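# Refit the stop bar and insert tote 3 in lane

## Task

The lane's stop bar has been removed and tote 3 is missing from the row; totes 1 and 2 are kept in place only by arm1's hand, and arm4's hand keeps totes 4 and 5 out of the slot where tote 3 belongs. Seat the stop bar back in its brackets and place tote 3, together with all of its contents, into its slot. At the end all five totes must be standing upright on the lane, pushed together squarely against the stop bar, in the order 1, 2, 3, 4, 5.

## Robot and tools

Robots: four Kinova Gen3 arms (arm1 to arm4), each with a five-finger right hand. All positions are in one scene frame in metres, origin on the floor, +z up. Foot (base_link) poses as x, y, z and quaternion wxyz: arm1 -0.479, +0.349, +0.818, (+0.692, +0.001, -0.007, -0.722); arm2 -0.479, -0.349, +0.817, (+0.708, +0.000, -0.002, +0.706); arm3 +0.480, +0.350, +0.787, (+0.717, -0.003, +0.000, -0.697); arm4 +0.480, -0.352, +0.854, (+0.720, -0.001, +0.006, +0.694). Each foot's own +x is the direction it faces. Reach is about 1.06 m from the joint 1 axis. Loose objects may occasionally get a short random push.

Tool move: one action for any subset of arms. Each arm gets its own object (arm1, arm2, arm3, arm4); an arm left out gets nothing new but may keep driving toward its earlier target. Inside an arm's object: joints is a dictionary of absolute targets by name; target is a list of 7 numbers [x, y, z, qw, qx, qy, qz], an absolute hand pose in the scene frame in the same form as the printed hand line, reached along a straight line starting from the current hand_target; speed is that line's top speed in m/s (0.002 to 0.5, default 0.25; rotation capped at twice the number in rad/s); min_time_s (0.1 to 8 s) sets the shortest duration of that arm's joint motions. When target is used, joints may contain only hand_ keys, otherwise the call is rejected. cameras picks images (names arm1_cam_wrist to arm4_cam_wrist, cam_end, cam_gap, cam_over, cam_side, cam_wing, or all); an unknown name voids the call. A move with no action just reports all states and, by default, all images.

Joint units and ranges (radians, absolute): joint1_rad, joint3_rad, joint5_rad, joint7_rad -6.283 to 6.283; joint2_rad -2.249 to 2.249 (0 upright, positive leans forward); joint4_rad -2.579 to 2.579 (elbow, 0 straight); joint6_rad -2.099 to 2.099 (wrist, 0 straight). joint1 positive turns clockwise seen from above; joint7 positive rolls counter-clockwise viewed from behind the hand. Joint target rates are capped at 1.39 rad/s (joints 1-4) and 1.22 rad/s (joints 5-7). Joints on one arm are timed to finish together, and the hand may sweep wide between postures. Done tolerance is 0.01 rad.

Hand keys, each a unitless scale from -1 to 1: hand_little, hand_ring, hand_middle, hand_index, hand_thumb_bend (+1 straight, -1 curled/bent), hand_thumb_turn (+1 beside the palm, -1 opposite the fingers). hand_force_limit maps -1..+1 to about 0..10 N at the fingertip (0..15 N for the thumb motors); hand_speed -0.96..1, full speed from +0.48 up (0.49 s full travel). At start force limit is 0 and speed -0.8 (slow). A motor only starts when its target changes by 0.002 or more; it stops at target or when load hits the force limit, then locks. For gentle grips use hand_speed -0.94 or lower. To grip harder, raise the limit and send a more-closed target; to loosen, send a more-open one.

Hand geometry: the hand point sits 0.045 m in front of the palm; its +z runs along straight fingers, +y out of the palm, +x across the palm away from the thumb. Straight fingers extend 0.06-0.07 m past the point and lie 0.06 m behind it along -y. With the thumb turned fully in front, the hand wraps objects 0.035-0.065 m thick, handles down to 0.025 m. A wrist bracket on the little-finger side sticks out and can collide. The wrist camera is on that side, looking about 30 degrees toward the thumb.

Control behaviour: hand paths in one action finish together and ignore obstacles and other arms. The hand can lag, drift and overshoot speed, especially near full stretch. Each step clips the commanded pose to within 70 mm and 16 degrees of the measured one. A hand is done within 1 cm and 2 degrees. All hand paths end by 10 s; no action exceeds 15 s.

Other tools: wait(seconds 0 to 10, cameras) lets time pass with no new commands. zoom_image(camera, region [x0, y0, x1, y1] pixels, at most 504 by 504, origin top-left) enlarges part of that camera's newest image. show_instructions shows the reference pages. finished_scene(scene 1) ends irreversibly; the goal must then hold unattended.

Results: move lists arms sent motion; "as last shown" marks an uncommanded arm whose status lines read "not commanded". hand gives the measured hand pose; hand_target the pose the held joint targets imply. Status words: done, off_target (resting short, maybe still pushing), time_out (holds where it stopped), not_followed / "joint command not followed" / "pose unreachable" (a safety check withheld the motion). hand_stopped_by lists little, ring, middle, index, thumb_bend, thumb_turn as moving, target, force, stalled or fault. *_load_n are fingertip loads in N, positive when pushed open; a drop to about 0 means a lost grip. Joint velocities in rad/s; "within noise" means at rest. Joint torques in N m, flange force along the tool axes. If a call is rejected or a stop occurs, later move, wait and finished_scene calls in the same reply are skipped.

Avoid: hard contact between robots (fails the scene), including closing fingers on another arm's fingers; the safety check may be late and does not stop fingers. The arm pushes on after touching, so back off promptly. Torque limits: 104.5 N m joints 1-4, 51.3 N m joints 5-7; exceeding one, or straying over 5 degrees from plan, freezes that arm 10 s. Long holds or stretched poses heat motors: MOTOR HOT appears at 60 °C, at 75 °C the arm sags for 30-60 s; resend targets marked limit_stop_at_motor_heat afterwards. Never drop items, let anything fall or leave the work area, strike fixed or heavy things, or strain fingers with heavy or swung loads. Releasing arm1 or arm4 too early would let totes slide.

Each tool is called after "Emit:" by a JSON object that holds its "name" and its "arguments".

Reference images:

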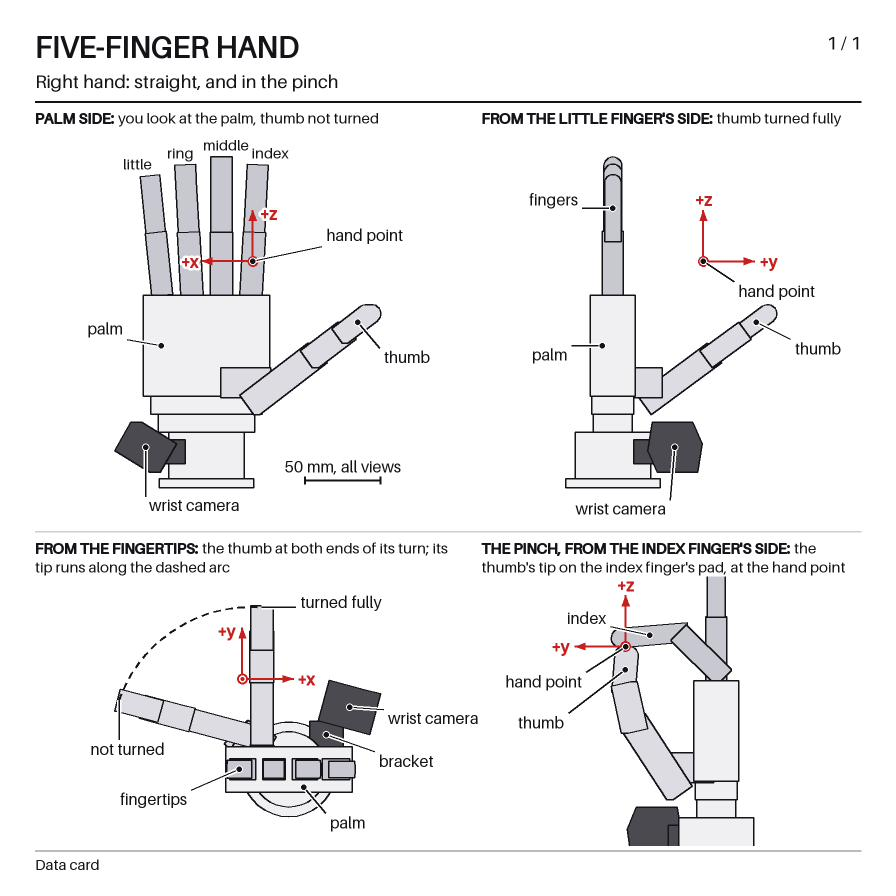

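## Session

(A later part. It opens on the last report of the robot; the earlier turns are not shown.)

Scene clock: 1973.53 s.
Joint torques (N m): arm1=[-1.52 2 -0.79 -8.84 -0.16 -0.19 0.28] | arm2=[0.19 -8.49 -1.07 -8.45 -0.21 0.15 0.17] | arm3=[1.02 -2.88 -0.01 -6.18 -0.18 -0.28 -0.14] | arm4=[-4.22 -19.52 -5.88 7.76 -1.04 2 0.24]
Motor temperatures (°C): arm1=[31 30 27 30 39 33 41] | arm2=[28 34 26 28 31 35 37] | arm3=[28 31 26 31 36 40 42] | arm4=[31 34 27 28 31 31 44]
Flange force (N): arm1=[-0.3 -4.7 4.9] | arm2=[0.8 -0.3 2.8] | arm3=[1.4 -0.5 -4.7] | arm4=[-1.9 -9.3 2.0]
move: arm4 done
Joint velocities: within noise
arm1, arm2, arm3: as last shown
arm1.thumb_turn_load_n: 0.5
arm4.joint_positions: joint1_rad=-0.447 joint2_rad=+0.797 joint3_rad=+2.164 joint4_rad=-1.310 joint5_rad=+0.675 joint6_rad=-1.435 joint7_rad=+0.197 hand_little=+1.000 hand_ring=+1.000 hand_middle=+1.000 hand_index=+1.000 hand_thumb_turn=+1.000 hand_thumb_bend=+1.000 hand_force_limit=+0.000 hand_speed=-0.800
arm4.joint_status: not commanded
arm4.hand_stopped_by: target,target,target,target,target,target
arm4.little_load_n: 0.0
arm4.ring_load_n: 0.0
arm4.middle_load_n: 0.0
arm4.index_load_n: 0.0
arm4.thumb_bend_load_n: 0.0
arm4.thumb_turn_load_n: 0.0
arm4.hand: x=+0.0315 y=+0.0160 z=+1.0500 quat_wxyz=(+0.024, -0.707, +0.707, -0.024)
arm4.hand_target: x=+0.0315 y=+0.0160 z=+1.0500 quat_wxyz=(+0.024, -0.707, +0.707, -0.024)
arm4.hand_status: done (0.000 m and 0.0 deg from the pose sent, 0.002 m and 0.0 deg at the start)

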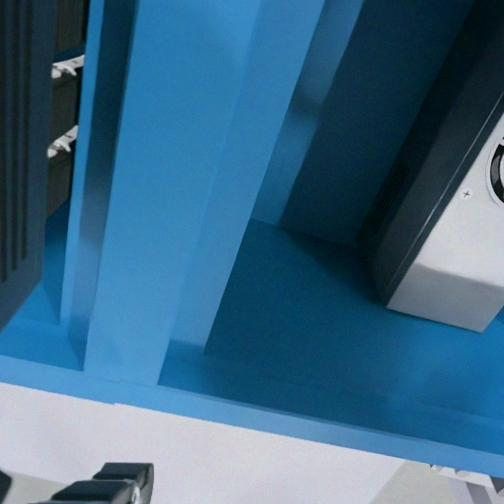

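Emit:
{"name": "move", "arguments": {"arm4": {"target": [0.0345, 0.016, 1.05, 0.02403, -0.70669, 0.70669, -0.02403], "speed": 0.01}}}

Emit:
{"name": "move", "arguments": {"arm4": {"target": [0.046, 0.016, 1.05, 0.02403, -0.70669, 0.70669, -0.02403], "speed": 0.04}}}

Emit:
{"name": "move", "arguments": {"arm4": {"target": [0.055, 0.016, 1.14, 0.02403, -0.70669, 0.70669, -0.02403], "speed": 0.1}, "cameras": ["arm4_cam_wrist"]}}

Emit:
{"name": "zoom_image", "arguments": {"camera": "arm4_cam_wrist", "region": [180, 0, 400, 260]}}

Scene clock: 1978.37 s.
Joint torques (N m): arm1=[-1.48 1.86 -0.79 -8.8 -0.15 -0.22 0.31] | arm2=[0.2 -8.55 -1.1 -8.49 -0.19 0.12 0.17] | arm3=[1.07 -3 -0.07 -6.17 -0.19 -0.3 -0.07] | arm4=[-1.47 -19.5 -3.66 6.23 -0.43 -0.31 0.05]
Motor temperatures (°C): arm1=[31 30 27 30 39 33 41] | arm2=[28 34 26 28 31 35 37] | arm3=[28 31 26 31 36 40 42] | arm4=[31 34 27 28 31 31 44]
Flange force (N): arm1=[-0.2 -4.4 4.6] | arm2=[0.8 -0.3 2.8] | arm3=[1.3 -0.3 -4.9] | arm4=[-1.6 -2.0 1.9]
move: arm4 done
Joint velocities: within noise
arm1, arm2, arm3: as last shown
arm1.thumb_turn_load_n: 0.0
arm2.middle_load_n: -0.5
arm4.joint_positions: joint1_rad=-0.439 joint2_rad=+0.793 joint3_rad=+2.162 joint4_rad=-1.320 joint5_rad=+0.674 joint6_rad=-1.431 joint7_rad=+0.198 hand_little=+1.000 hand_ring=+1.000 hand_middle=+1.000 hand_index=+1.000 hand_thumb_turn=+1.000 hand_thumb_bend=+1.000 hand_force_limit=+0.000 hand_speed=-0.800
arm4.joint_status: not commanded
arm4.hand_stopped_by: target,target,target,target,target,target
arm4.little_load_n: 0.0
arm4.ring_load_n: 0.0
arm4.middle_load_n: 0.0
arm4.index_load_n: 0.0
arm4.thumb_bend_load_n: 0.0
arm4.thumb_turn_load_n: 0.0
arm4.hand: x=+0.0345 y=+0.0160 z=+1.0500 quat_wxyz=(+0.024, -0.707, +0.707, -0.024)
arm4.hand_target: x=+0.0345 y=+0.0160 z=+1.0500 quat_wxyz=(+0.024, -0.707, +0.707, -0.024)
arm4.hand_status: done (0.000 m and 0.0 deg from the pose sent, 0.003 m and 0.0 deg at the start)
pictures: none

Scene clock: 1979.33 s.
Joint torques (N m): arm1=[-1.52 1.95 -0.83 -8.75 -0.14 -0.18 0.24] | arm2=[0.24 -8.52 -1.05 -8.47 -0.2 0.15 0.15] | arm3=[1.11 -3.01 -0.01 -6.11 -0.16 -0.24 -0.08] | arm4=[-1.54 -19.1 -3.71 6.25 -0.39 -0.3 0.05]
Motor temperatures (°C): arm1=[31 30 27 30 39 33 41] | arm2=[28 34 26 28 31 35 37] | arm3=[28 31 26 31 36 40 42] | arm4=[31 34 27 28 31 31 44]
Flange force (N): arm1=[-0.5 -4.4 4.6] | arm2=[0.8 -0.2 2.8] | arm3=[1.3 0.0 -5.0] | arm4=[-1.6 -2.3 1.9]
move: arm4 done
Joint velocities: within noise
arm1, arm3: as last shown
arm2.joint_positions: joint1_rad=+0.215 joint2_rad=+0.086 joint3_rad=-0.606 joint4_rad=+1.239 joint5_rad=+0.047 joint6_rad=+1.833 joint7_rad=-1.944 hand_little=+1.000 hand_ring=+1.000 hand_middle=+1.000 hand_index=+1.000 hand_thumb_turn=-1.000 hand_thumb_bend=+1.000 hand_force_limit=+0.000 hand_speed=-0.800
arm2.joint_status: not commanded
arm2.hand_stopped_by: target,target,target,target,target,target
arm2.little_load_n: 0.0
arm2.ring_load_n: 0.0
arm2.middle_load_n: 0.0
arm2.index_load_n: 0.0
arm2.thumb_bend_load_n: 0.0
arm2.thumb_turn_load_n: 0.0
arm2.hand: x=-0.6200 y=+0.0000 z=+1.2800 quat_wxyz=(+0.000, +0.707, -0.707, +0.000)
arm2.hand_target: x=-0.6200 y=+0.0000 z=+1.2800 quat_wxyz=(+0.000, +0.707, -0.707, +0.000)
arm2.hand_status: not commanded
arm4.joint_positions: joint1_rad=-0.409 joint2_rad=+0.777 joint3_rad=+2.153 joint4_rad=-1.355 joint5_rad=+0.669 joint6_rad=-1.416 joint7_rad=+0.203 hand_little=+1.000 hand_ring=+1.000 hand_middle=+1.000 hand_index=+1.000 hand_thumb_turn=+1.000 hand_thumb_bend=+1.000 hand_force_limit=+0.000 hand_speed=-0.800
arm4.joint_status: not commanded
arm4.hand_stopped_by: target,target,target,target,target,target
arm4.little_load_n: 0.0
arm4.ring_load_n: 0.0
arm4.middle_load_n: 0.0
arm4.index_load_n: 0.0
arm4.thumb_bend_load_n: 0.0
arm4.thumb_turn_load_n: 0.0
arm4.hand: x=+0.0460 y=+0.0160 z=+1.0500 quat_wxyz=(+0.024, -0.707, +0.707, -0.024)
arm4.hand_target: x=+0.0460 y=+0.0160 z=+1.0500 quat_wxyz=(+0.024, -0.707, +0.707, -0.024)
arm4.hand_status: done (0.000 m and 0.0 deg from the pose sent, 0.012 m and 0.0 deg at the start)
pictures: none

Scene clock: 1980.77 s.
Joint torques (N m): arm1=[-1.46 1.99 -0.89 -8.75 -0.15 -0.25 0.24] | arm2=[0.19 -8.55 -1.06 -8.45 -0.22 0.18 0.18] | arm3=[1.01 -3.01 -0.14 -6.06 -0.19 -0.24 -0.09] | arm4=[-1.52 -18.45 -3.17 6.69 -0.41 -0.33 0.08]
Motor temperatures (°C): arm1=[31 30 27 30 39 33 41] | arm2=[28 34 26 28 31 35 37] | arm3=[28 31 26 31 36 40 42] | arm4=[31 34 27 28 31 31 44]
Flange force (N): arm1=[-0.8 -4.5 4.4] | arm2=[0.6 -0.2 2.8] | arm3=[1.0 -0.3 -5.2] | arm4=[-1.4 -2.4 2.3]
move: arm4 done
Joint velocities: within noise
arm1, arm2, arm3: as last shown
arm1.thumb_bend_load_n: -0.5
arm4.joint_positions: joint1_rad=-0.409 joint2_rad=+0.691 joint3_rad=+2.114 joint4_rad=-1.183 joint5_rad=+0.607 joint6_rad=-1.627 joint7_rad=+0.284 hand_little=+1.000 hand_ring=+1.000 hand_middle=+1.000 hand_index=+1.000 hand_thumb_turn=+1.000 hand_thumb_bend=+1.000 hand_force_limit=+0.000 hand_speed=-0.800
arm4.joint_status: not commanded
arm4.hand_stopped_by: target,target,target,target,target,target
arm4.little_load_n: 0.0
arm4.ring_load_n: 0.0
arm4.middle_load_n: 0.0
arm4.index_load_n: 0.0
arm4.thumb_bend_load_n: 0.0
arm4.thumb_turn_load_n: 0.0
arm4.hand: x=+0.0550 y=+0.0160 z=+1.1400 quat_wxyz=(+0.024, -0.707, +0.707, -0.024)
arm4.hand_target: x=+0.0550 y=+0.0160 z=+1.1400 quat_wxyz=(+0.024, -0.707, +0.707, -0.024)
arm4.hand_status: done (0.000 m and 0.0 deg from the pose sent, 0.090 m and 0.0 deg at the start)

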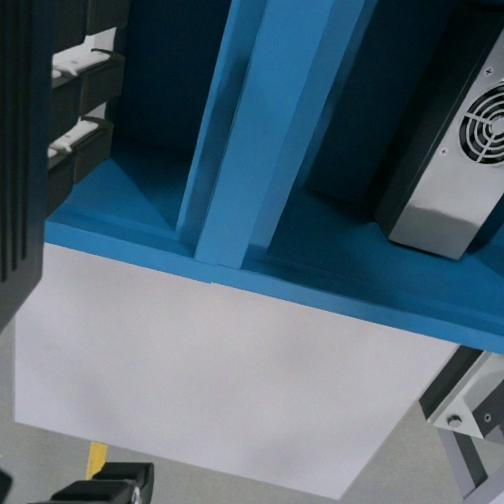

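Scaled by 1.938.

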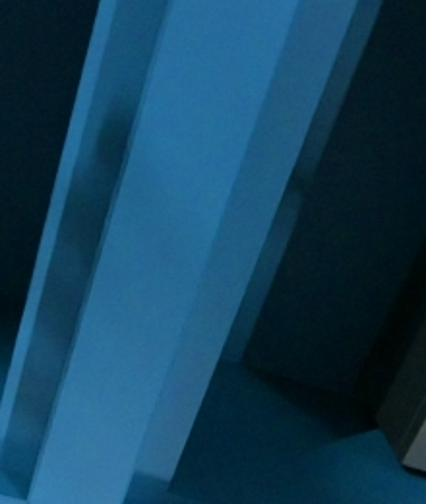

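Emit:
{"name": "move", "arguments": {"arm4": {"target": [0.06, -0.28, 1.2, 0.02403, -0.70669, 0.70669, -0.02403], "speed": 0.2}}}

Emit:
{"name": "move", "arguments": {"arm3": {"target": [0.29, 0.03, 1.2, 0, 0.99942, 0, 0.03403], "speed": 0.15}, "cameras": ["arm3_cam_wrist","arm4_cam_wrist"]}}

Emit:
{"name": "zoom_image", "arguments": {"camera": "arm3_cam_wrist", "region": [80, 0, 504, 200]}}

Scene clock: 1988.93 s.
Joint torques (N m): arm1=[-1.48 1.82 -0.85 -8.81 -0.19 -0.21 0.27] | arm2=[0.18 -8.56 -1.04 -8.42 -0.23 0.13 0.19] | arm3=[1.07 -3.02 -0.05 -6.17 -0.14 -0.28 -0.09] | arm4=[-1.45 -11.51 -1.71 7.56 -0.5 -0.34 0.06]
Motor temperatures (°C): arm1=[31 30 27 30 39 33 41] | arm2=[28 33 26 28 31 35 37] | arm3=[28 31 26 31 36 40 42] | arm4=[31 35 27 28 31 31 44]
Flange force (N): arm1=[-0.5 -4.2 4.7] | arm2=[0.5 -0.1 2.5] | arm3=[1.3 -0.2 -4.9] | arm4=[-3.5 -1.6 1.8]
move: arm4 done
Joint velocities: within noise
arm1, arm2, arm3: as last shown
arm1.thumb_bend_load_n: 0.0
arm3.index_load_n: -0.5
arm4.joint_positions: joint1_rad=-0.708 joint2_rad=+0.373 joint3_rad=+1.970 joint4_rad=-1.460 joint5_rad=+0.332 joint6_rad=-1.608 joint7_rad=-0.259 hand_little=+1.000 hand_ring=+1.000 hand_middle=+1.000 hand_index=+1.000 hand_thumb_turn=+1.000 hand_thumb_bend=+1.000 hand_force_limit=+0.000 hand_speed=-0.800
arm4.joint_status: not commanded
arm4.hand_stopped_by: target,target,target,target,target,target
arm4.little_load_n: 0.0
arm4.ring_load_n: 0.0
arm4.middle_load_n: 0.0
arm4.index_load_n: 0.0
arm4.thumb_bend_load_n: 0.0
arm4.thumb_turn_load_n: 0.0
arm4.hand: x=+0.0600 y=-0.2800 z=+1.2000 quat_wxyz=(+0.024, -0.707, +0.707, -0.024)
arm4.hand_target: x=+0.0600 y=-0.2800 z=+1.2000 quat_wxyz=(+0.024, -0.707, +0.707, -0.024)
arm4.hand_status: done (0.000 m and 0.0 deg from the pose sent, 0.302 m and 0.0 deg at the start)
pictures: none

Scene clock: 1990.43 s.
Joint torques (N m): arm1=[-1.52 1.89 -0.85 -8.8 -0.19 -0.2 0.28] | arm2=[0.22 -8.5 -1.03 -8.48 -0.2 0.12 0.16] | arm3=[0.93 -6.81 -0.2 -6.67 -0.18 -0.29 0] | arm4=[-1.42 -11.54 -1.74 7.51 -0.51 -0.28 0.12]
Motor temperatures (°C): arm1=[31 30 27 30 39 33 41] | arm2=[28 33 26 28 31 35 37] | arm3=[28 31 26 31 36 40 42] | arm4=[31 35 27 28 31 31 44]
Flange force (N): arm1=[-0.5 -4.3 4.7] | arm2=[0.8 -0.2 2.8] | arm3=[1.2 0.9 -5.1] | arm4=[-3.3 -1.1 1.5]
move: arm3 done
Joint velocities: within noise
arm1.joint_positions: joint1_rad=-1.877 joint2_rad=-0.448 joint3_rad=+0.105 joint4_rad=+1.727 joint5_rad=+0.037 joint6_rad=+1.869 joint7_rad=-3.301 hand_little=+1.000 hand_ring=+1.000 hand_middle=+1.000 hand_index=+1.000 hand_thumb_turn=-1.000 hand_thumb_bend=+0.700 hand_force_limit=+0.900 hand_speed=-0.800
arm1.joint_status: not commanded
arm1.hand_stopped_by: target,target,target,target,target,target
arm1.little_load_n: 0.0
arm1.ring_load_n: 0.0
arm1.middle_load_n: 0.0
arm1.index_load_n: 0.0
arm1.thumb_bend_load_n: 0.0
arm1.thumb_turn_load_n: 0.0
arm1.hand: x=-0.3000 y=+0.3000 z=+1.2500 quat_wxyz=(+0.000, -0.707, -0.707, +0.000)
arm1.hand_target: x=-0.3000 y=+0.3000 z=+1.2500 quat_wxyz=(+0.000, -0.707, -0.707, +0.000)
arm1.hand_status: not commanded
arm2, arm4: as last shown
arm3.joint_positions: joint1_rad=+0.787 joint2_rad=+0.023 joint3_rad=-0.232 joint4_rad=+1.456 joint5_rad=-0.055 joint6_rad=+1.703 joint7_rad=-2.621 hand_little=+1.000 hand_ring=+1.000 hand_middle=+1.000 hand_index=+1.000 hand_thumb_turn=-1.000 hand_thumb_bend=+0.700 hand_force_limit=+0.900 hand_speed=-0.800
arm3.joint_status: not commanded
arm3.hand_stopped_by: target,target,target,target,target,target
arm3.little_load_n: 0.0
arm3.ring_load_n: 0.0
arm3.middle_load_n: 0.0
arm3.index_load_n: 0.0
arm3.thumb_bend_load_n: 0.0
arm3.thumb_turn_load_n: 0.0
arm3.hand: x=+0.2900 y=+0.0300 z=+1.2000 quat_wxyz=(+0.000, -0.999, +0.000, -0.034)
arm3.hand_target: x=+0.2900 y=+0.0300 z=+1.2000 quat_wxyz=(+0.000, -0.999, +0.000, -0.034)
arm3.hand_status: done (0.000 m and 0.0 deg from the pose sent, 0.145 m and 0.0 deg at the start)

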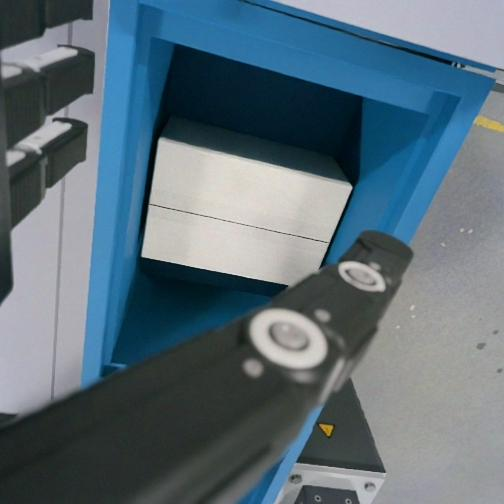

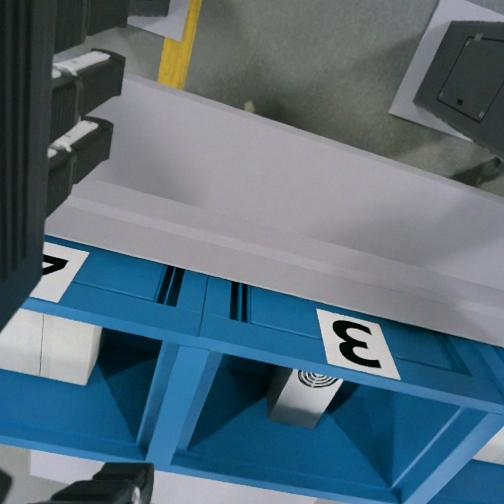

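Scaled by 1.189.

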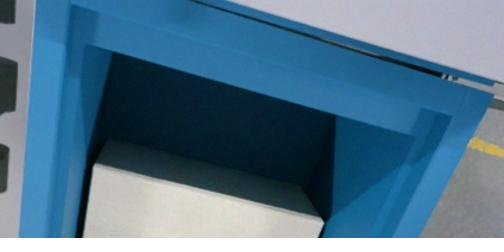

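Emit:
{"name": "zoom_image", "arguments": {"camera": "arm3_cam_wrist", "region": [240, 0, 504, 120]}}

Scaled by 1.909.

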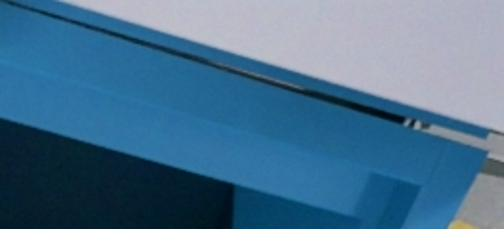

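Emit:
{"name": "zoom_image", "arguments": {"camera": "arm3_cam_wrist", "region": [100, 0, 300, 60]}}

Scaled by 2.520.

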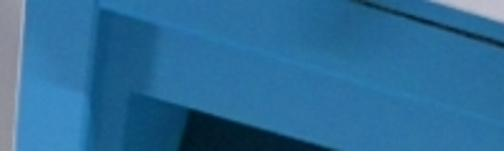

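Emit:
{"name": "move", "arguments": {"arm3": {"target": [0.33, 0.0, 1.22, 0, 0.99942, 0, 0.03403], "speed": 0.15}, "cameras": ["arm3_cam_wrist","cam_side","cam_gap","cam_end"]}}

Emit:
{"name": "zoom_image", "arguments": {"camera": "arm3_cam_wrist", "region": [80, 0, 480, 200]}}

Emit:
{"name": "zoom_image", "arguments": {"camera": "cam_side", "region": [0, 190, 180, 350]}}

Emit:
{"name": "zoom_image", "arguments": {"camera": "cam_gap", "region": [0, 130, 200, 330]}}

Scene clock: 2004.67 s.
Joint torques (N m): arm1=[-1.5 1.85 -0.87 -8.8 -0.2 -0.2 0.33] | arm2=[0.2 -8.48 -1.04 -8.49 -0.24 0.13 0.2] | arm3=[1.05 -7.02 -0.13 -6.62 -0.14 -0.33 -0.07] | arm4=[-1.48 -11.47 -1.76 7.53 -0.49 -0.34 0.12]
Motor temperatures (°C): arm1=[31 30 27 30 39 33 41] | arm2=[28 33 26 28 31 35 37] | arm3=[28 31 26 31 36 40 42] | arm4=[31 35 27 28 31 31 44]
Flange force (N): arm1=[-0.5 -4.2 4.7] | arm2=[0.8 -0.1 2.8] | arm3=[1.4 1.0 -5.2] | arm4=[-3.4 -1.6 1.8]
move: arm3 done
Joint velocities: within noise
arm1, arm2, arm4: as last shown
arm3.joint_positions: joint1_rad=+0.698 joint2_rad=+0.045 joint3_rad=-0.307 joint4_rad=+1.369 joint5_rad=-0.053 joint6_rad=+1.758 joint7_rad=-2.788 hand_little=+1.000 hand_ring=+1.000 hand_middle=+1.000 hand_index=+1.000 hand_thumb_turn=-1.000 hand_thumb_bend=+0.700 hand_force_limit=+0.900 hand_speed=-0.800
arm3.joint_status: not commanded
arm3.hand_stopped_by: target,target,target,target,target,target
arm3.little_load_n: 0.0
arm3.ring_load_n: 0.0
arm3.middle_load_n: 0.0
arm3.index_load_n: 0.0
arm3.thumb_bend_load_n: 0.0
arm3.thumb_turn_load_n: 0.0
arm3.hand: x=+0.3300 y=+0.0000 z=+1.2200 quat_wxyz=(+0.000, -0.999, +0.000, -0.034)
arm3.hand_target: x=+0.3300 y=+0.0000 z=+1.2200 quat_wxyz=(+0.000, -0.999, +0.000, -0.034)
arm3.hand_status: done (0.000 m and 0.0 deg from the pose sent, 0.054 m and 0.0 deg at the start)
pictures: arm3_cam_wrist, cam_end, cam_gap, cam_side

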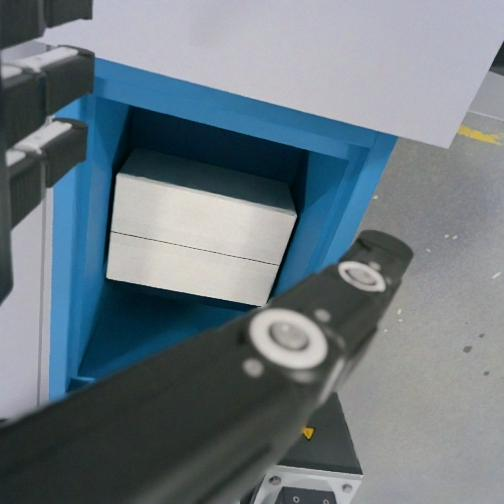

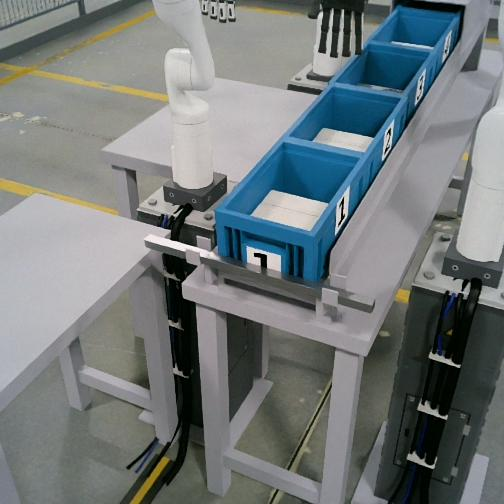

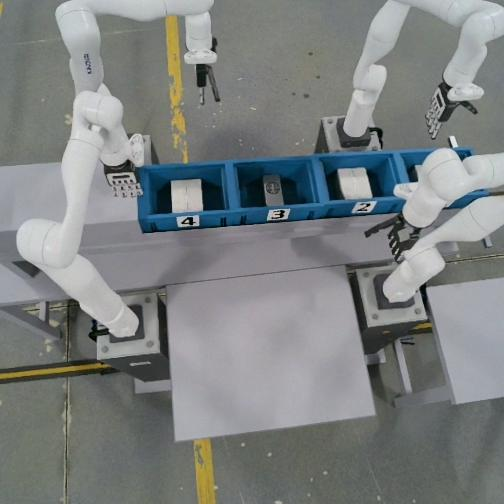

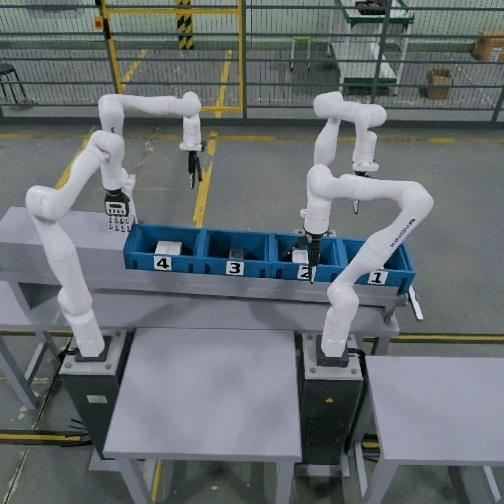

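Scaled by 1.260.

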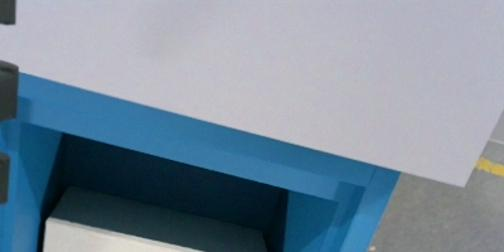

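Scaled by 2.800.

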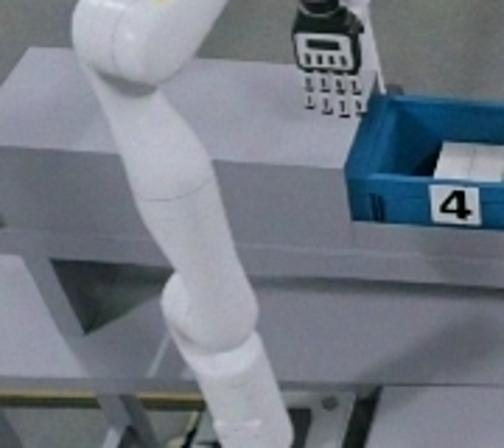

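Scaled by 2.520.

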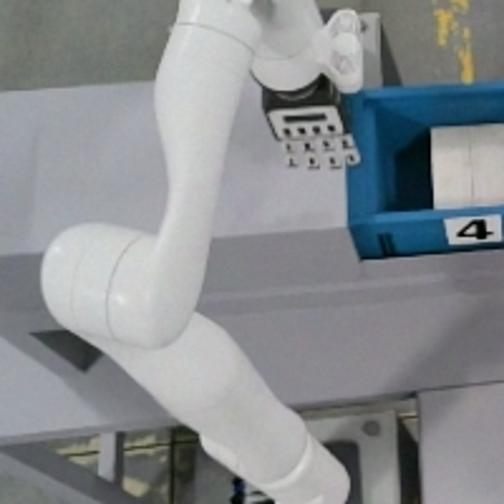

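Emit:
{"name": "move", "arguments": {"arm3": {"target": [0.285, -0.02, 1.15, 0, 0.99942, 0, 0.03403], "speed": 0.15}, "cameras": ["arm3_cam_wrist"]}}

Emit:
{"name": "zoom_image", "arguments": {"camera": "arm3_cam_wrist", "region": [80, 0, 280, 110]}}

Emit:
{"name": "zoom_image", "arguments": {"camera": "arm3_cam_wrist", "region": [280, 0, 480, 110]}}

Scene clock: 2019.60 s.
Joint torques (N m): arm1=[-1.49 1.92 -0.92 -8.68 -0.09 -0.18 0.28] | arm2=[0.24 -8.58 -1.03 -8.45 -0.25 0.13 0.18] | arm3=[7.69 50.17 9.21 26.26 16.15 -26.48 -1.72] | arm4=[-1.44 -11.49 -1.76 7.5 -0.43 -0.33 0.07]
Motor temperatures (°C): arm1=[31 30 27 30 39 33 41] | arm2=[28 33 26 28 31 35 37] | arm3=[28 31 26 31 37 40 42] | arm4=[31 34 27 28 31 31 44]
Flange force (N): arm1=[-0.6 -4.2 4.3] | arm2=[0.4 0.0 2.6] | arm3=[48.7 -35.4 -193.2] | arm4=[-3.5 -1.5 1.6]
move: arm3 done
Joint velocities: within noise
arm1, arm2, arm4: as last shown
arm1.ring_load_n: 0.5
arm1.thumb_turn_load_n: 0.5
arm3.joint_positions: joint1_rad=+0.740 joint2_rad=+0.129 joint3_rad=-0.276 joint4_rad=+1.500 joint5_rad=-0.028 joint6_rad=+1.554 joint7_rad=-2.703 hand_little=+1.000 hand_ring=+1.000 hand_middle=+1.000 hand_index=+1.000 hand_thumb_turn=-1.000 hand_thumb_bend=+0.700 hand_force_limit=+0.900 hand_speed=-0.800
arm3.joint_status: not commanded
arm3.hand_stopped_by: target,target,target,target,target,target
arm3.little_load_n: 2.0
arm3.ring_load_n: 0.0
arm3.middle_load_n: 0.0
arm3.index_load_n: 0.0
arm3.thumb_bend_load_n: 0.0
arm3.thumb_turn_load_n: 0.0
arm3.hand: x=+0.2856 y=-0.0188 z=+1.1500 quat_wxyz=(+0.002, -0.999, +0.000, -0.035)
arm3.hand_target: x=+0.2850 y=-0.0200 z=+1.1500 quat_wxyz=(+0.000, -0.999, +0.000, -0.034)
arm3.hand_status: done (0.001 m and 0.2 deg from the pose sent, 0.086 m and 0.0 deg at the start)

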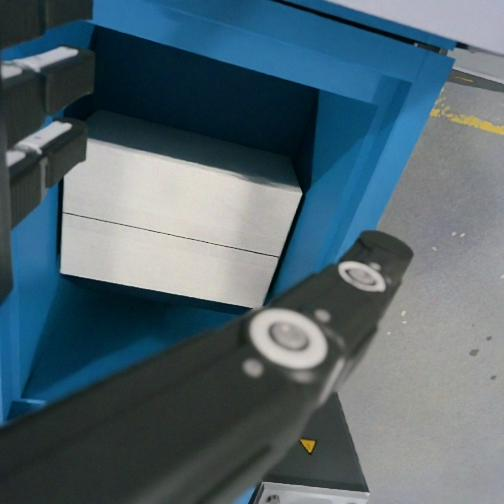

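Scaled by 2.520.

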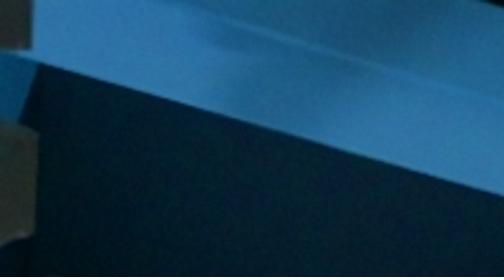

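Scaled by 2.520.

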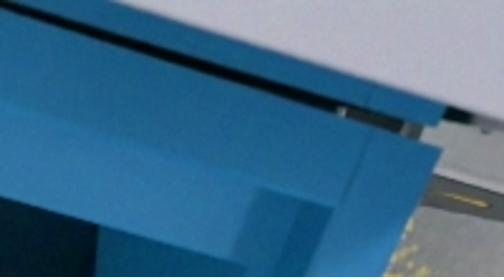

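Emit:
{"name": "move", "arguments": {"arm3": {"target": [0.27, -0.02, 1.2, 0, 0.99942, 0, 0.03403], "speed": 0.1}, "cameras": ["arm3_cam_wrist","cam_side","cam_gap"]}}

Scene clock: 2023.17 s.
Joint torques (N m): arm1=[-1.53 1.98 -0.85 -8.78 -0.12 -0.2 0.3] | arm2=[0.2 -8.56 -1.04 -8.47 -0.24 0.16 0.17] | arm3=[1.02 -9.13 -0.38 -6.69 -0.2 -0.35 -0.13] | arm4=[-1.43 -11.53 -1.8 7.6 -0.49 -0.35 0.08]
Motor temperatures (°C): arm1=[31 30 27 30 39 33 41] | arm2=[28 33 26 28 31 35 37] | arm3=[29 32 26 32 37 41 42] | arm4=[31 34 27 28 31 31 44]
Flange force (N): arm1=[-0.4 -4.5 4.7] | arm2=[0.6 -0.2 2.8] | arm3=[1.0 1.5 -5.3] | arm4=[-3.4 -1.5 2.0]
move: arm3 done
Joint velocities: within noise
arm1, arm2, arm4: as last shown
arm1.ring_load_n: 0.0
arm1.index_load_n: 0.5
arm1.thumb_bend_load_n: -0.5
arm1.thumb_turn_load_n: 0.0
arm3.joint_positions: joint1_rad=+0.752 joint2_rad=+0.152 joint3_rad=-0.261 joint4_rad=+1.315 joint5_rad=-0.024 joint6_rad=+1.715 joint7_rad=-2.680 hand_little=+1.000 hand_ring=+1.000 hand_middle=+1.000 hand_index=+1.000 hand_thumb_turn=-1.000 hand_thumb_bend=+0.700 hand_force_limit=+0.900 hand_speed=-0.800
arm3.joint_status: not commanded
arm3.hand_stopped_by: target,target,target,target,target,target
arm3.little_load_n: 0.0
arm3.ring_load_n: 0.0
arm3.middle_load_n: 0.0
arm3.index_load_n: 0.0
arm3.thumb_bend_load_n: 0.0
arm3.thumb_turn_load_n: 0.0
arm3.hand: x=+0.2700 y=-0.0200 z=+1.2000 quat_wxyz=(+0.000, -0.999, +0.000, -0.034)
arm3.hand_target: x=+0.2700 y=-0.0200 z=+1.2000 quat_wxyz=(+0.000, -0.999, +0.000, -0.034)
arm3.hand_status: done (0.000 m and 0.0 deg from the pose sent, 0.052 m and 0.2 deg at the start)
pictures: arm3_cam_wrist, cam_gap, cam_side

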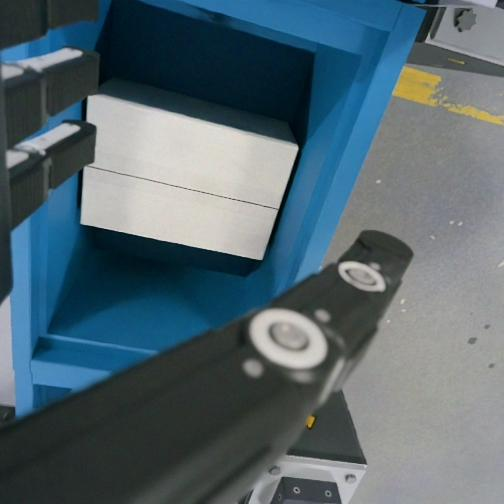

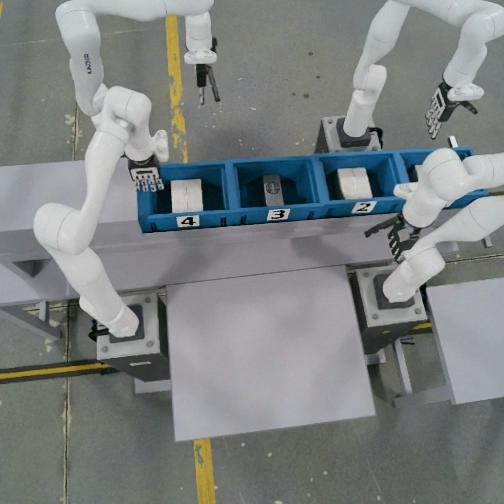

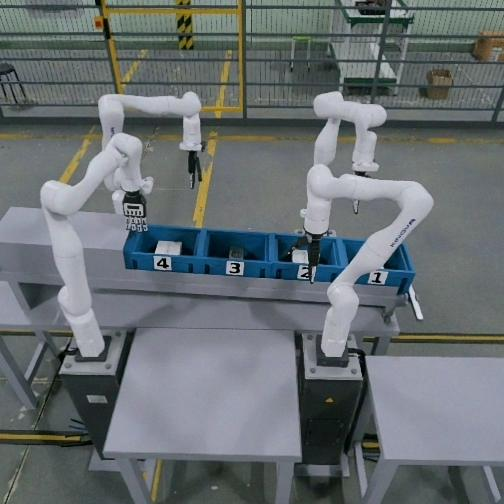

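Emit:
{"name": "move", "arguments": {"arm3": {"target": [0.262, -0.02, 1.17, 0, 0.99942, 0, 0.03403], "speed": 0.1}, "cameras": ["arm3_cam_wrist"]}}

Emit:
{"name": "zoom_image", "arguments": {"camera": "arm3_cam_wrist", "region": [280, 0, 480, 110]}}

Scene clock: 2028.43 s.
Joint torques (N m): arm1=[-1.44 1.97 -0.83 -8.77 -0.17 -0.2 0.26] | arm2=[0.22 -8.56 -1.09 -8.43 -0.22 0.14 0.17] | arm3=[1 -9.33 -0.31 -6.67 -0.19 -0.3 -0.16] | arm4=[-1.45 -11.51 -1.73 7.57 -0.45 -0.29 0.05]
Motor temperatures (°C): arm1=[31 30 27 30 39 33 41] | arm2=[28 33 26 28 31 35 37] | arm3=[29 32 26 32 37 41 42] | arm4=[31 34 27 28 31 31 44]
Flange force (N): arm1=[-0.6 -4.4 4.6] | arm2=[0.5 -0.2 2.6] | arm3=[0.8 1.6 -5.2] | arm4=[-3.5 -1.7 1.7]
move: arm3 done
Joint velocities: within noise
arm1, arm2, arm4: as last shown
arm1.index_load_n: 0.0
arm1.thumb_bend_load_n: 0.0
arm3.joint_positions: joint1_rad=+0.767 joint2_rad=+0.158 joint3_rad=-0.255 joint4_rad=+1.404 joint5_rad=-0.022 joint6_rad=+1.622 joint7_rad=-2.657 hand_little=+1.000 hand_ring=+1.000 hand_middle=+1.000 hand_index=+1.000 hand_thumb_turn=-1.000 hand_thumb_bend=+0.700 hand_force_limit=+0.900 hand_speed=-0.800
arm3.joint_status: not commanded
arm3.hand_stopped_by: target,target,target,target,target,target
arm3.little_load_n: 0.0
arm3.ring_load_n: 0.0
arm3.middle_load_n: 0.0
arm3.index_load_n: 0.0
arm3.thumb_bend_load_n: 0.0
arm3.thumb_turn_load_n: 0.0
arm3.hand: x=+0.2620 y=-0.0200 z=+1.1700 quat_wxyz=(+0.000, -0.999, +0.000, -0.034)
arm3.hand_target: x=+0.2620 y=-0.0200 z=+1.1700 quat_wxyz=(+0.000, -0.999, +0.000, -0.034)
arm3.hand_status: done (0.000 m and 0.0 deg from the pose sent, 0.031 m and 0.0 deg at the start)

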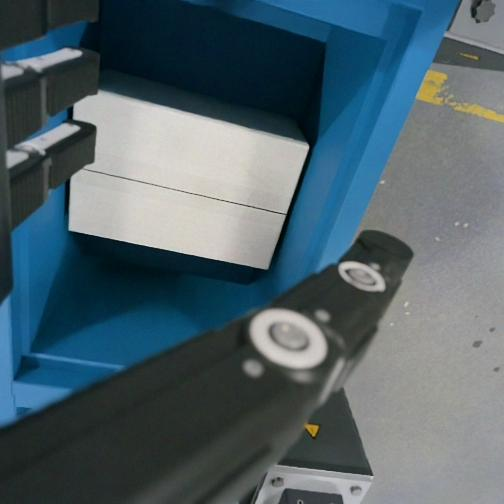

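Scaled by 2.520.

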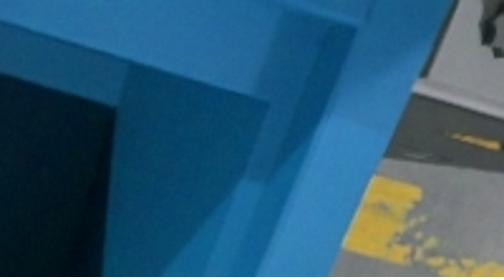

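Emit:
{"name": "move", "arguments": {"arm3": {"target": [0.25, 0.12, 1.28, 0, 0.99942, 0, 0.03403], "speed": 0.2}, "arm1": {"target": [-0.15, 0.08, 1.25, 0, -0.70711, -0.70711, 0], "speed": 0.2}, "cameras": ["arm1_cam_wrist","arm2_cam_wrist","cam_over","cam_end"]}}

Emit:
{"name": "zoom_image", "arguments": {"camera": "cam_over", "region": [0, 100, 340, 260]}}

Emit:
{"name": "zoom_image", "arguments": {"camera": "cam_end", "region": [200, 0, 480, 280]}}

Scene clock: 2051.53 s.
Joint torques (N m): arm1=[-1.45 -6.68 0.72 -8.88 -0.15 -0.22 0.25] | arm2=[0.17 -8.51 -1.05 -8.49 -0.24 0.2 0.21] | arm3=[1.07 -5.53 -0.09 -6.12 -0.16 -0.26 -0.07] | arm4=[-1.45 -11.44 -1.76 7.5 -0.49 -0.33 0.06]
Motor temperatures (°C): arm1=[31 30 27 30 39 33 41] | arm2=[28 33 26 28 31 35 37] | arm3=[29 32 26 31 37 41 42] | arm4=[31 34 27 28 31 31 44]
Flange force (N): arm1=[0.0 -4.2 3.0] | arm2=[0.8 -0.1 3.1] | arm3=[1.1 1.0 -5.6] | arm4=[-3.5 -1.6 1.6]
move: arm1 done; arm3 done
Joint velocities: within noise
arm1.joint_positions: joint1_rad=-1.678 joint2_rad=+0.185 joint3_rad=+0.931 joint4_rad=+1.300 joint5_rad=-0.148 joint6_rad=+1.742 joint7_rad=-2.308 hand_little=+1.000 hand_ring=+1.000 hand_middle=+1.000 hand_index=+1.000 hand_thumb_turn=-1.000 hand_thumb_bend=+0.700 hand_force_limit=+0.900 hand_speed=-0.800
arm1.joint_status: not commanded
arm1.hand_stopped_by: target,target,target,target,target,target
arm1.little_load_n: 0.0
arm1.ring_load_n: 0.0
arm1.middle_load_n: -0.5
arm1.index_load_n: 0.0
arm1.thumb_bend_load_n: 0.0
arm1.thumb_turn_load_n: -0.5
arm1.hand: x=-0.1500 y=+0.0800 z=+1.2500 quat_wxyz=(+0.000, -0.707, -0.707, +0.000)
arm1.hand_target: x=-0.1500 y=+0.0800 z=+1.2500 quat_wxyz=(+0.000, -0.707, -0.707, +0.000)
arm1.hand_status: done (0.000 m and 0.0 deg from the pose sent, 0.266 m and 0.0 deg at the start)
arm2.joint_positions: joint1_rad=+0.215 joint2_rad=+0.086 joint3_rad=-0.606 joint4_rad=+1.239 joint5_rad=+0.047 joint6_rad=+1.833 joint7_rad=-1.944 hand_little=+1.000 hand_ring=+1.000 hand_middle=+1.000 hand_index=+1.000 hand_thumb_turn=-1.000 hand_thumb_bend=+1.000 hand_force_limit=+0.000 hand_speed=-0.800
arm2.joint_status: not commanded
arm2.hand_stopped_by: target,target,target,target,target,target
arm2.little_load_n: 0.0
arm2.ring_load_n: 0.0
arm2.middle_load_n: 0.0
arm2.index_load_n: 0.0
arm2.thumb_bend_load_n: 0.0
arm2.thumb_turn_load_n: 0.0
arm2.hand: x=-0.6200 y=+0.0000 z=+1.2800 quat_wxyz=(+0.000, +0.707, -0.707, +0.000)
arm2.hand_target: x=-0.6200 y=+0.0000 z=+1.2800 quat_wxyz=(+0.000, +0.707, -0.707, +0.000)
arm2.hand_status: not commanded
arm3.joint_positions: joint1_rad=+0.960 joint2_rad=-0.027 joint3_rad=-0.100 joint4_rad=+1.242 joint5_rad=-0.053 joint6_rad=+1.981 joint7_rad=-2.330 hand_little=+1.000 hand_ring=+1.000 hand_middle=+1.000 hand_index=+1.000 hand_thumb_turn=-1.000 hand_thumb_bend=+0.700 hand_force_limit=+0.900 hand_speed=-0.800
arm3.joint_status: not commanded
arm3.hand_stopped_by: target,target,target,target,target,target
arm3.little_load_n: 0.0
arm3.ring_load_n: 0.0
arm3.middle_load_n: 0.0
arm3.index_load_n: 0.0
arm3.thumb_bend_load_n: 0.0
arm3.thumb_turn_load_n: 0.0
arm3.hand: x=+0.2500 y=+0.1200 z=+1.2800 quat_wxyz=(+0.000, -0.999, +0.000, -0.034)
arm3.hand_target: x=+0.2500 y=+0.1200 z=+1.2800 quat_wxyz=(+0.000, -0.999, +0.000, -0.034)
arm3.hand_status: done (0.000 m and 0.0 deg from the pose sent, 0.178 m and 0.0 deg at the start)
arm4: as last shown
pictures: arm1_cam_wrist, arm2_cam_wrist, cam_end, cam_over

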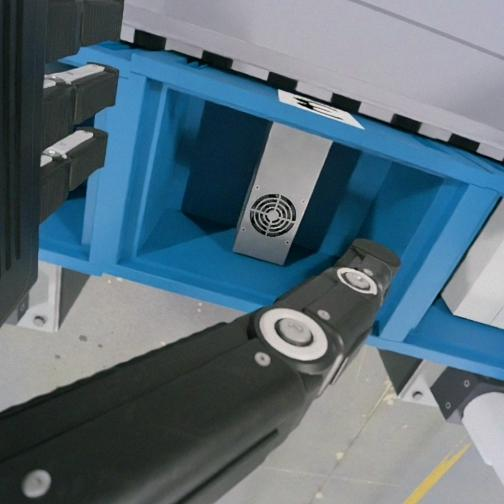

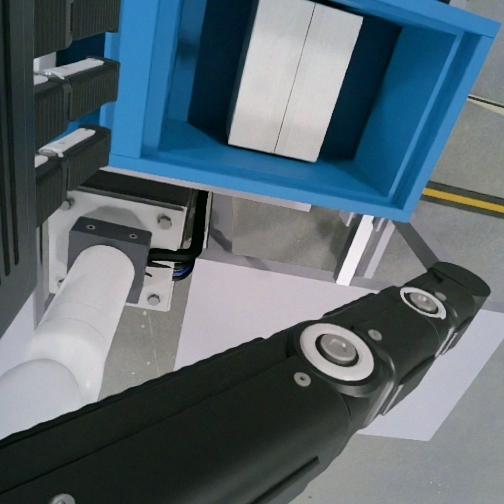

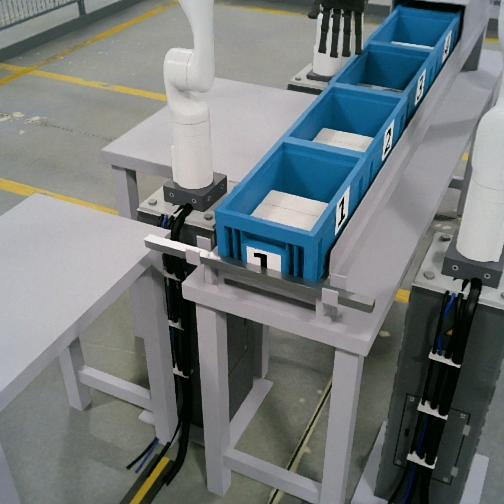

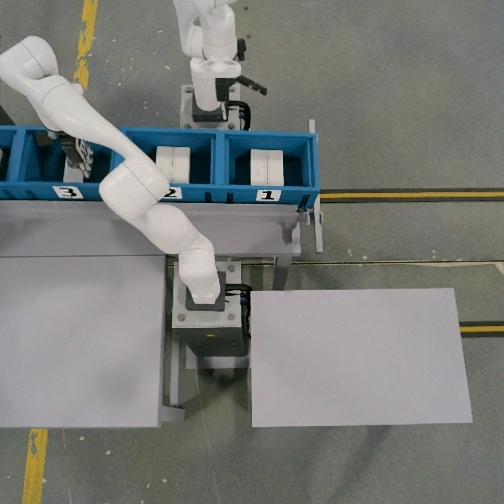

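Scaled by 1.482.

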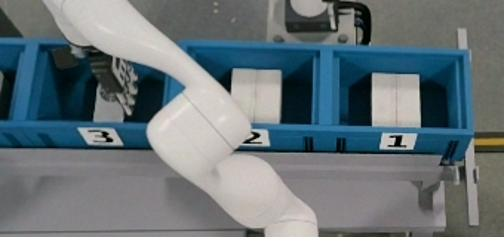

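Scaled by 1.800.

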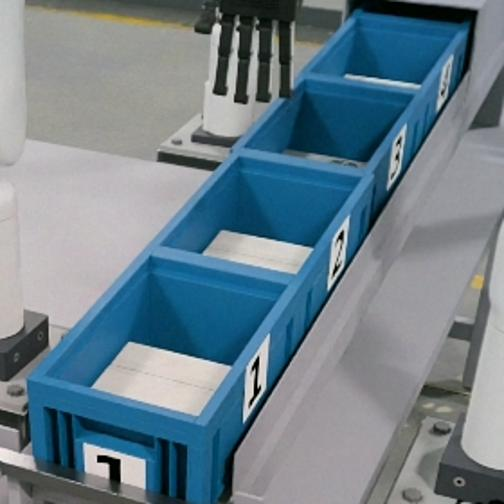

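Emit:
{"name": "zoom_image", "arguments": {"camera": "cam_over", "region": [190, 120, 330, 220]}}

Emit:
{"name": "zoom_image", "arguments": {"camera": "arm1_cam_wrist", "region": [60, 30, 240, 290]}}

Emit:
{"name": "zoom_image", "arguments": {"camera": "cam_end", "region": [200, 80, 400, 300]}}

Scaled by 3.600.

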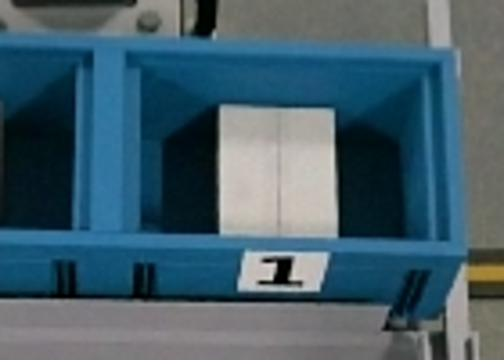

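Scaled by 1.938.

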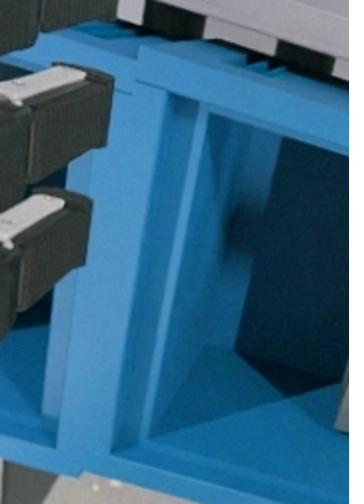

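Scaled by 2.291.

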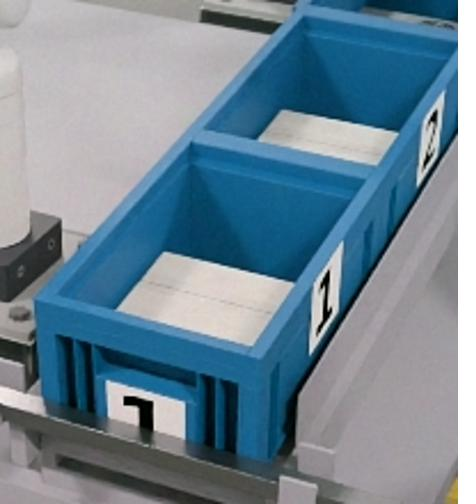

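Emit:
{"name": "move", "arguments": {"arm3": {"target": [0.285, -0.05, 1.2, 0, 0.99942, 0, 0.03403], "speed": 0.2}, "arm1": {"target": [-0.3, 0.3, 1.25, 0, -0.70711, -0.70711, 0], "speed": 0.15}, "cameras": ["arm3_cam_wrist"]}}

Emit:
{"name": "zoom_image", "arguments": {"camera": "arm3_cam_wrist", "region": [60, 0, 260, 100]}}

Emit:
{"name": "zoom_image", "arguments": {"camera": "arm3_cam_wrist", "region": [260, 10, 460, 110]}}

Scene clock: 2065.00 s.
Joint torques (N m): arm1=[-1.46 2.05 -0.95 -8.71 -0.19 -0.2 0.27] | arm2=[0.2 -8.5 -1 -8.46 -0.22 0.15 0.14] | arm3=[0.99 -9.89 -0.46 -6.65 -0.14 -0.32 -0.07] | arm4=[-1.42 -11.56 -1.7 7.56 -0.47 -0.31 0.06]
Motor temperatures (°C): arm1=[31 30 27 30 39 33 41] | arm2=[28 33 26 28 31 35 37] | arm3=[28 31 26 31 37 41 42] | arm4=[31 34 27 28 31 31 44]
Flange force (N): arm1=[-0.8 -4.3 4.5] | arm2=[0.8 -0.3 2.8] | arm3=[1.1 1.8 -5.4] | arm4=[-3.4 -1.4 1.8]
move: arm1 done; arm3 done
Joint velocities: within noise
arm1.joint_positions: joint1_rad=-1.934 joint2_rad=-0.453 joint3_rad=+0.126 joint4_rad=+1.728 joint5_rad=+0.046 joint6_rad=+1.872 joint7_rad=-3.336 hand_little=+1.000 hand_ring=+1.000 hand_middle=+1.000 hand_index=+1.000 hand_thumb_turn=-1.000 hand_thumb_bend=+0.700 hand_force_limit=+0.900 hand_speed=-0.800
arm1.joint_status: not commanded
arm1.hand_stopped_by: target,target,target,target,target,target
arm1.little_load_n: 0.0
arm1.ring_load_n: 0.0
arm1.middle_load_n: 0.0
arm1.index_load_n: 0.0
arm1.thumb_bend_load_n: 0.0
arm1.thumb_turn_load_n: 0.0
arm1.hand: x=-0.3000 y=+0.3000 z=+1.2500 quat_wxyz=(+0.000, -0.707, -0.707, +0.000)
arm1.hand_target: x=-0.3000 y=+0.3000 z=+1.2500 quat_wxyz=(+0.000, -0.707, -0.707, +0.000)
arm1.hand_status: done (0.000 m and 0.0 deg from the pose sent, 0.266 m and 0.0 deg at the start)
arm2, arm4: as last shown
arm3.joint_positions: joint1_rad=+0.696 joint2_rad=+0.198 joint3_rad=-0.298 joint4_rad=+1.260 joint5_rad=-0.007 joint6_rad=+1.721 joint7_rad=-2.769 hand_little=+1.000 hand_ring=+1.000 hand_middle=+1.000 hand_index=+1.000 hand_thumb_turn=-1.000 hand_thumb_bend=+0.700 hand_force_limit=+0.900 hand_speed=-0.800
arm3.joint_status: not commanded
arm3.hand_stopped_by: target,target,target,target,target,target
arm3.little_load_n: 0.0
arm3.ring_load_n: 0.0
arm3.middle_load_n: 0.0
arm3.index_load_n: 0.0
arm3.thumb_bend_load_n: 0.0
arm3.thumb_turn_load_n: 0.0
arm3.hand: x=+0.2850 y=-0.0500 z=+1.2000 quat_wxyz=(+0.000, -0.999, +0.000, -0.034)
arm3.hand_target: x=+0.2850 y=-0.0500 z=+1.2000 quat_wxyz=(+0.000, -0.999, +0.000, -0.034)
arm3.hand_status: done (0.000 m and 0.0 deg from the pose sent, 0.191 m and 0.0 deg at the start)

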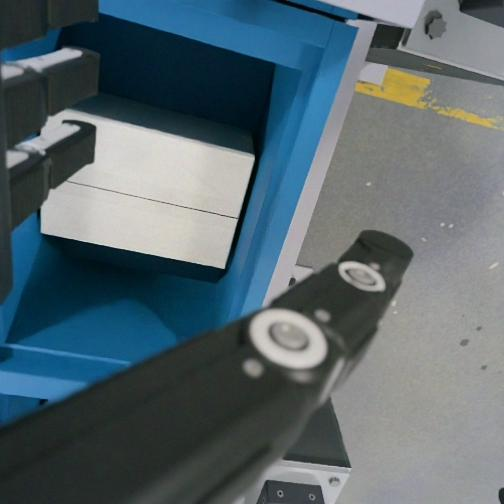

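Scaled by 2.520.

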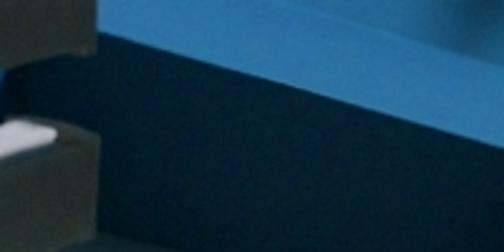

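Scaled by 2.520.

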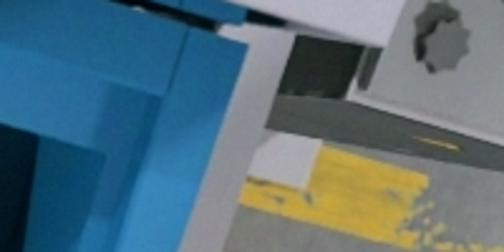

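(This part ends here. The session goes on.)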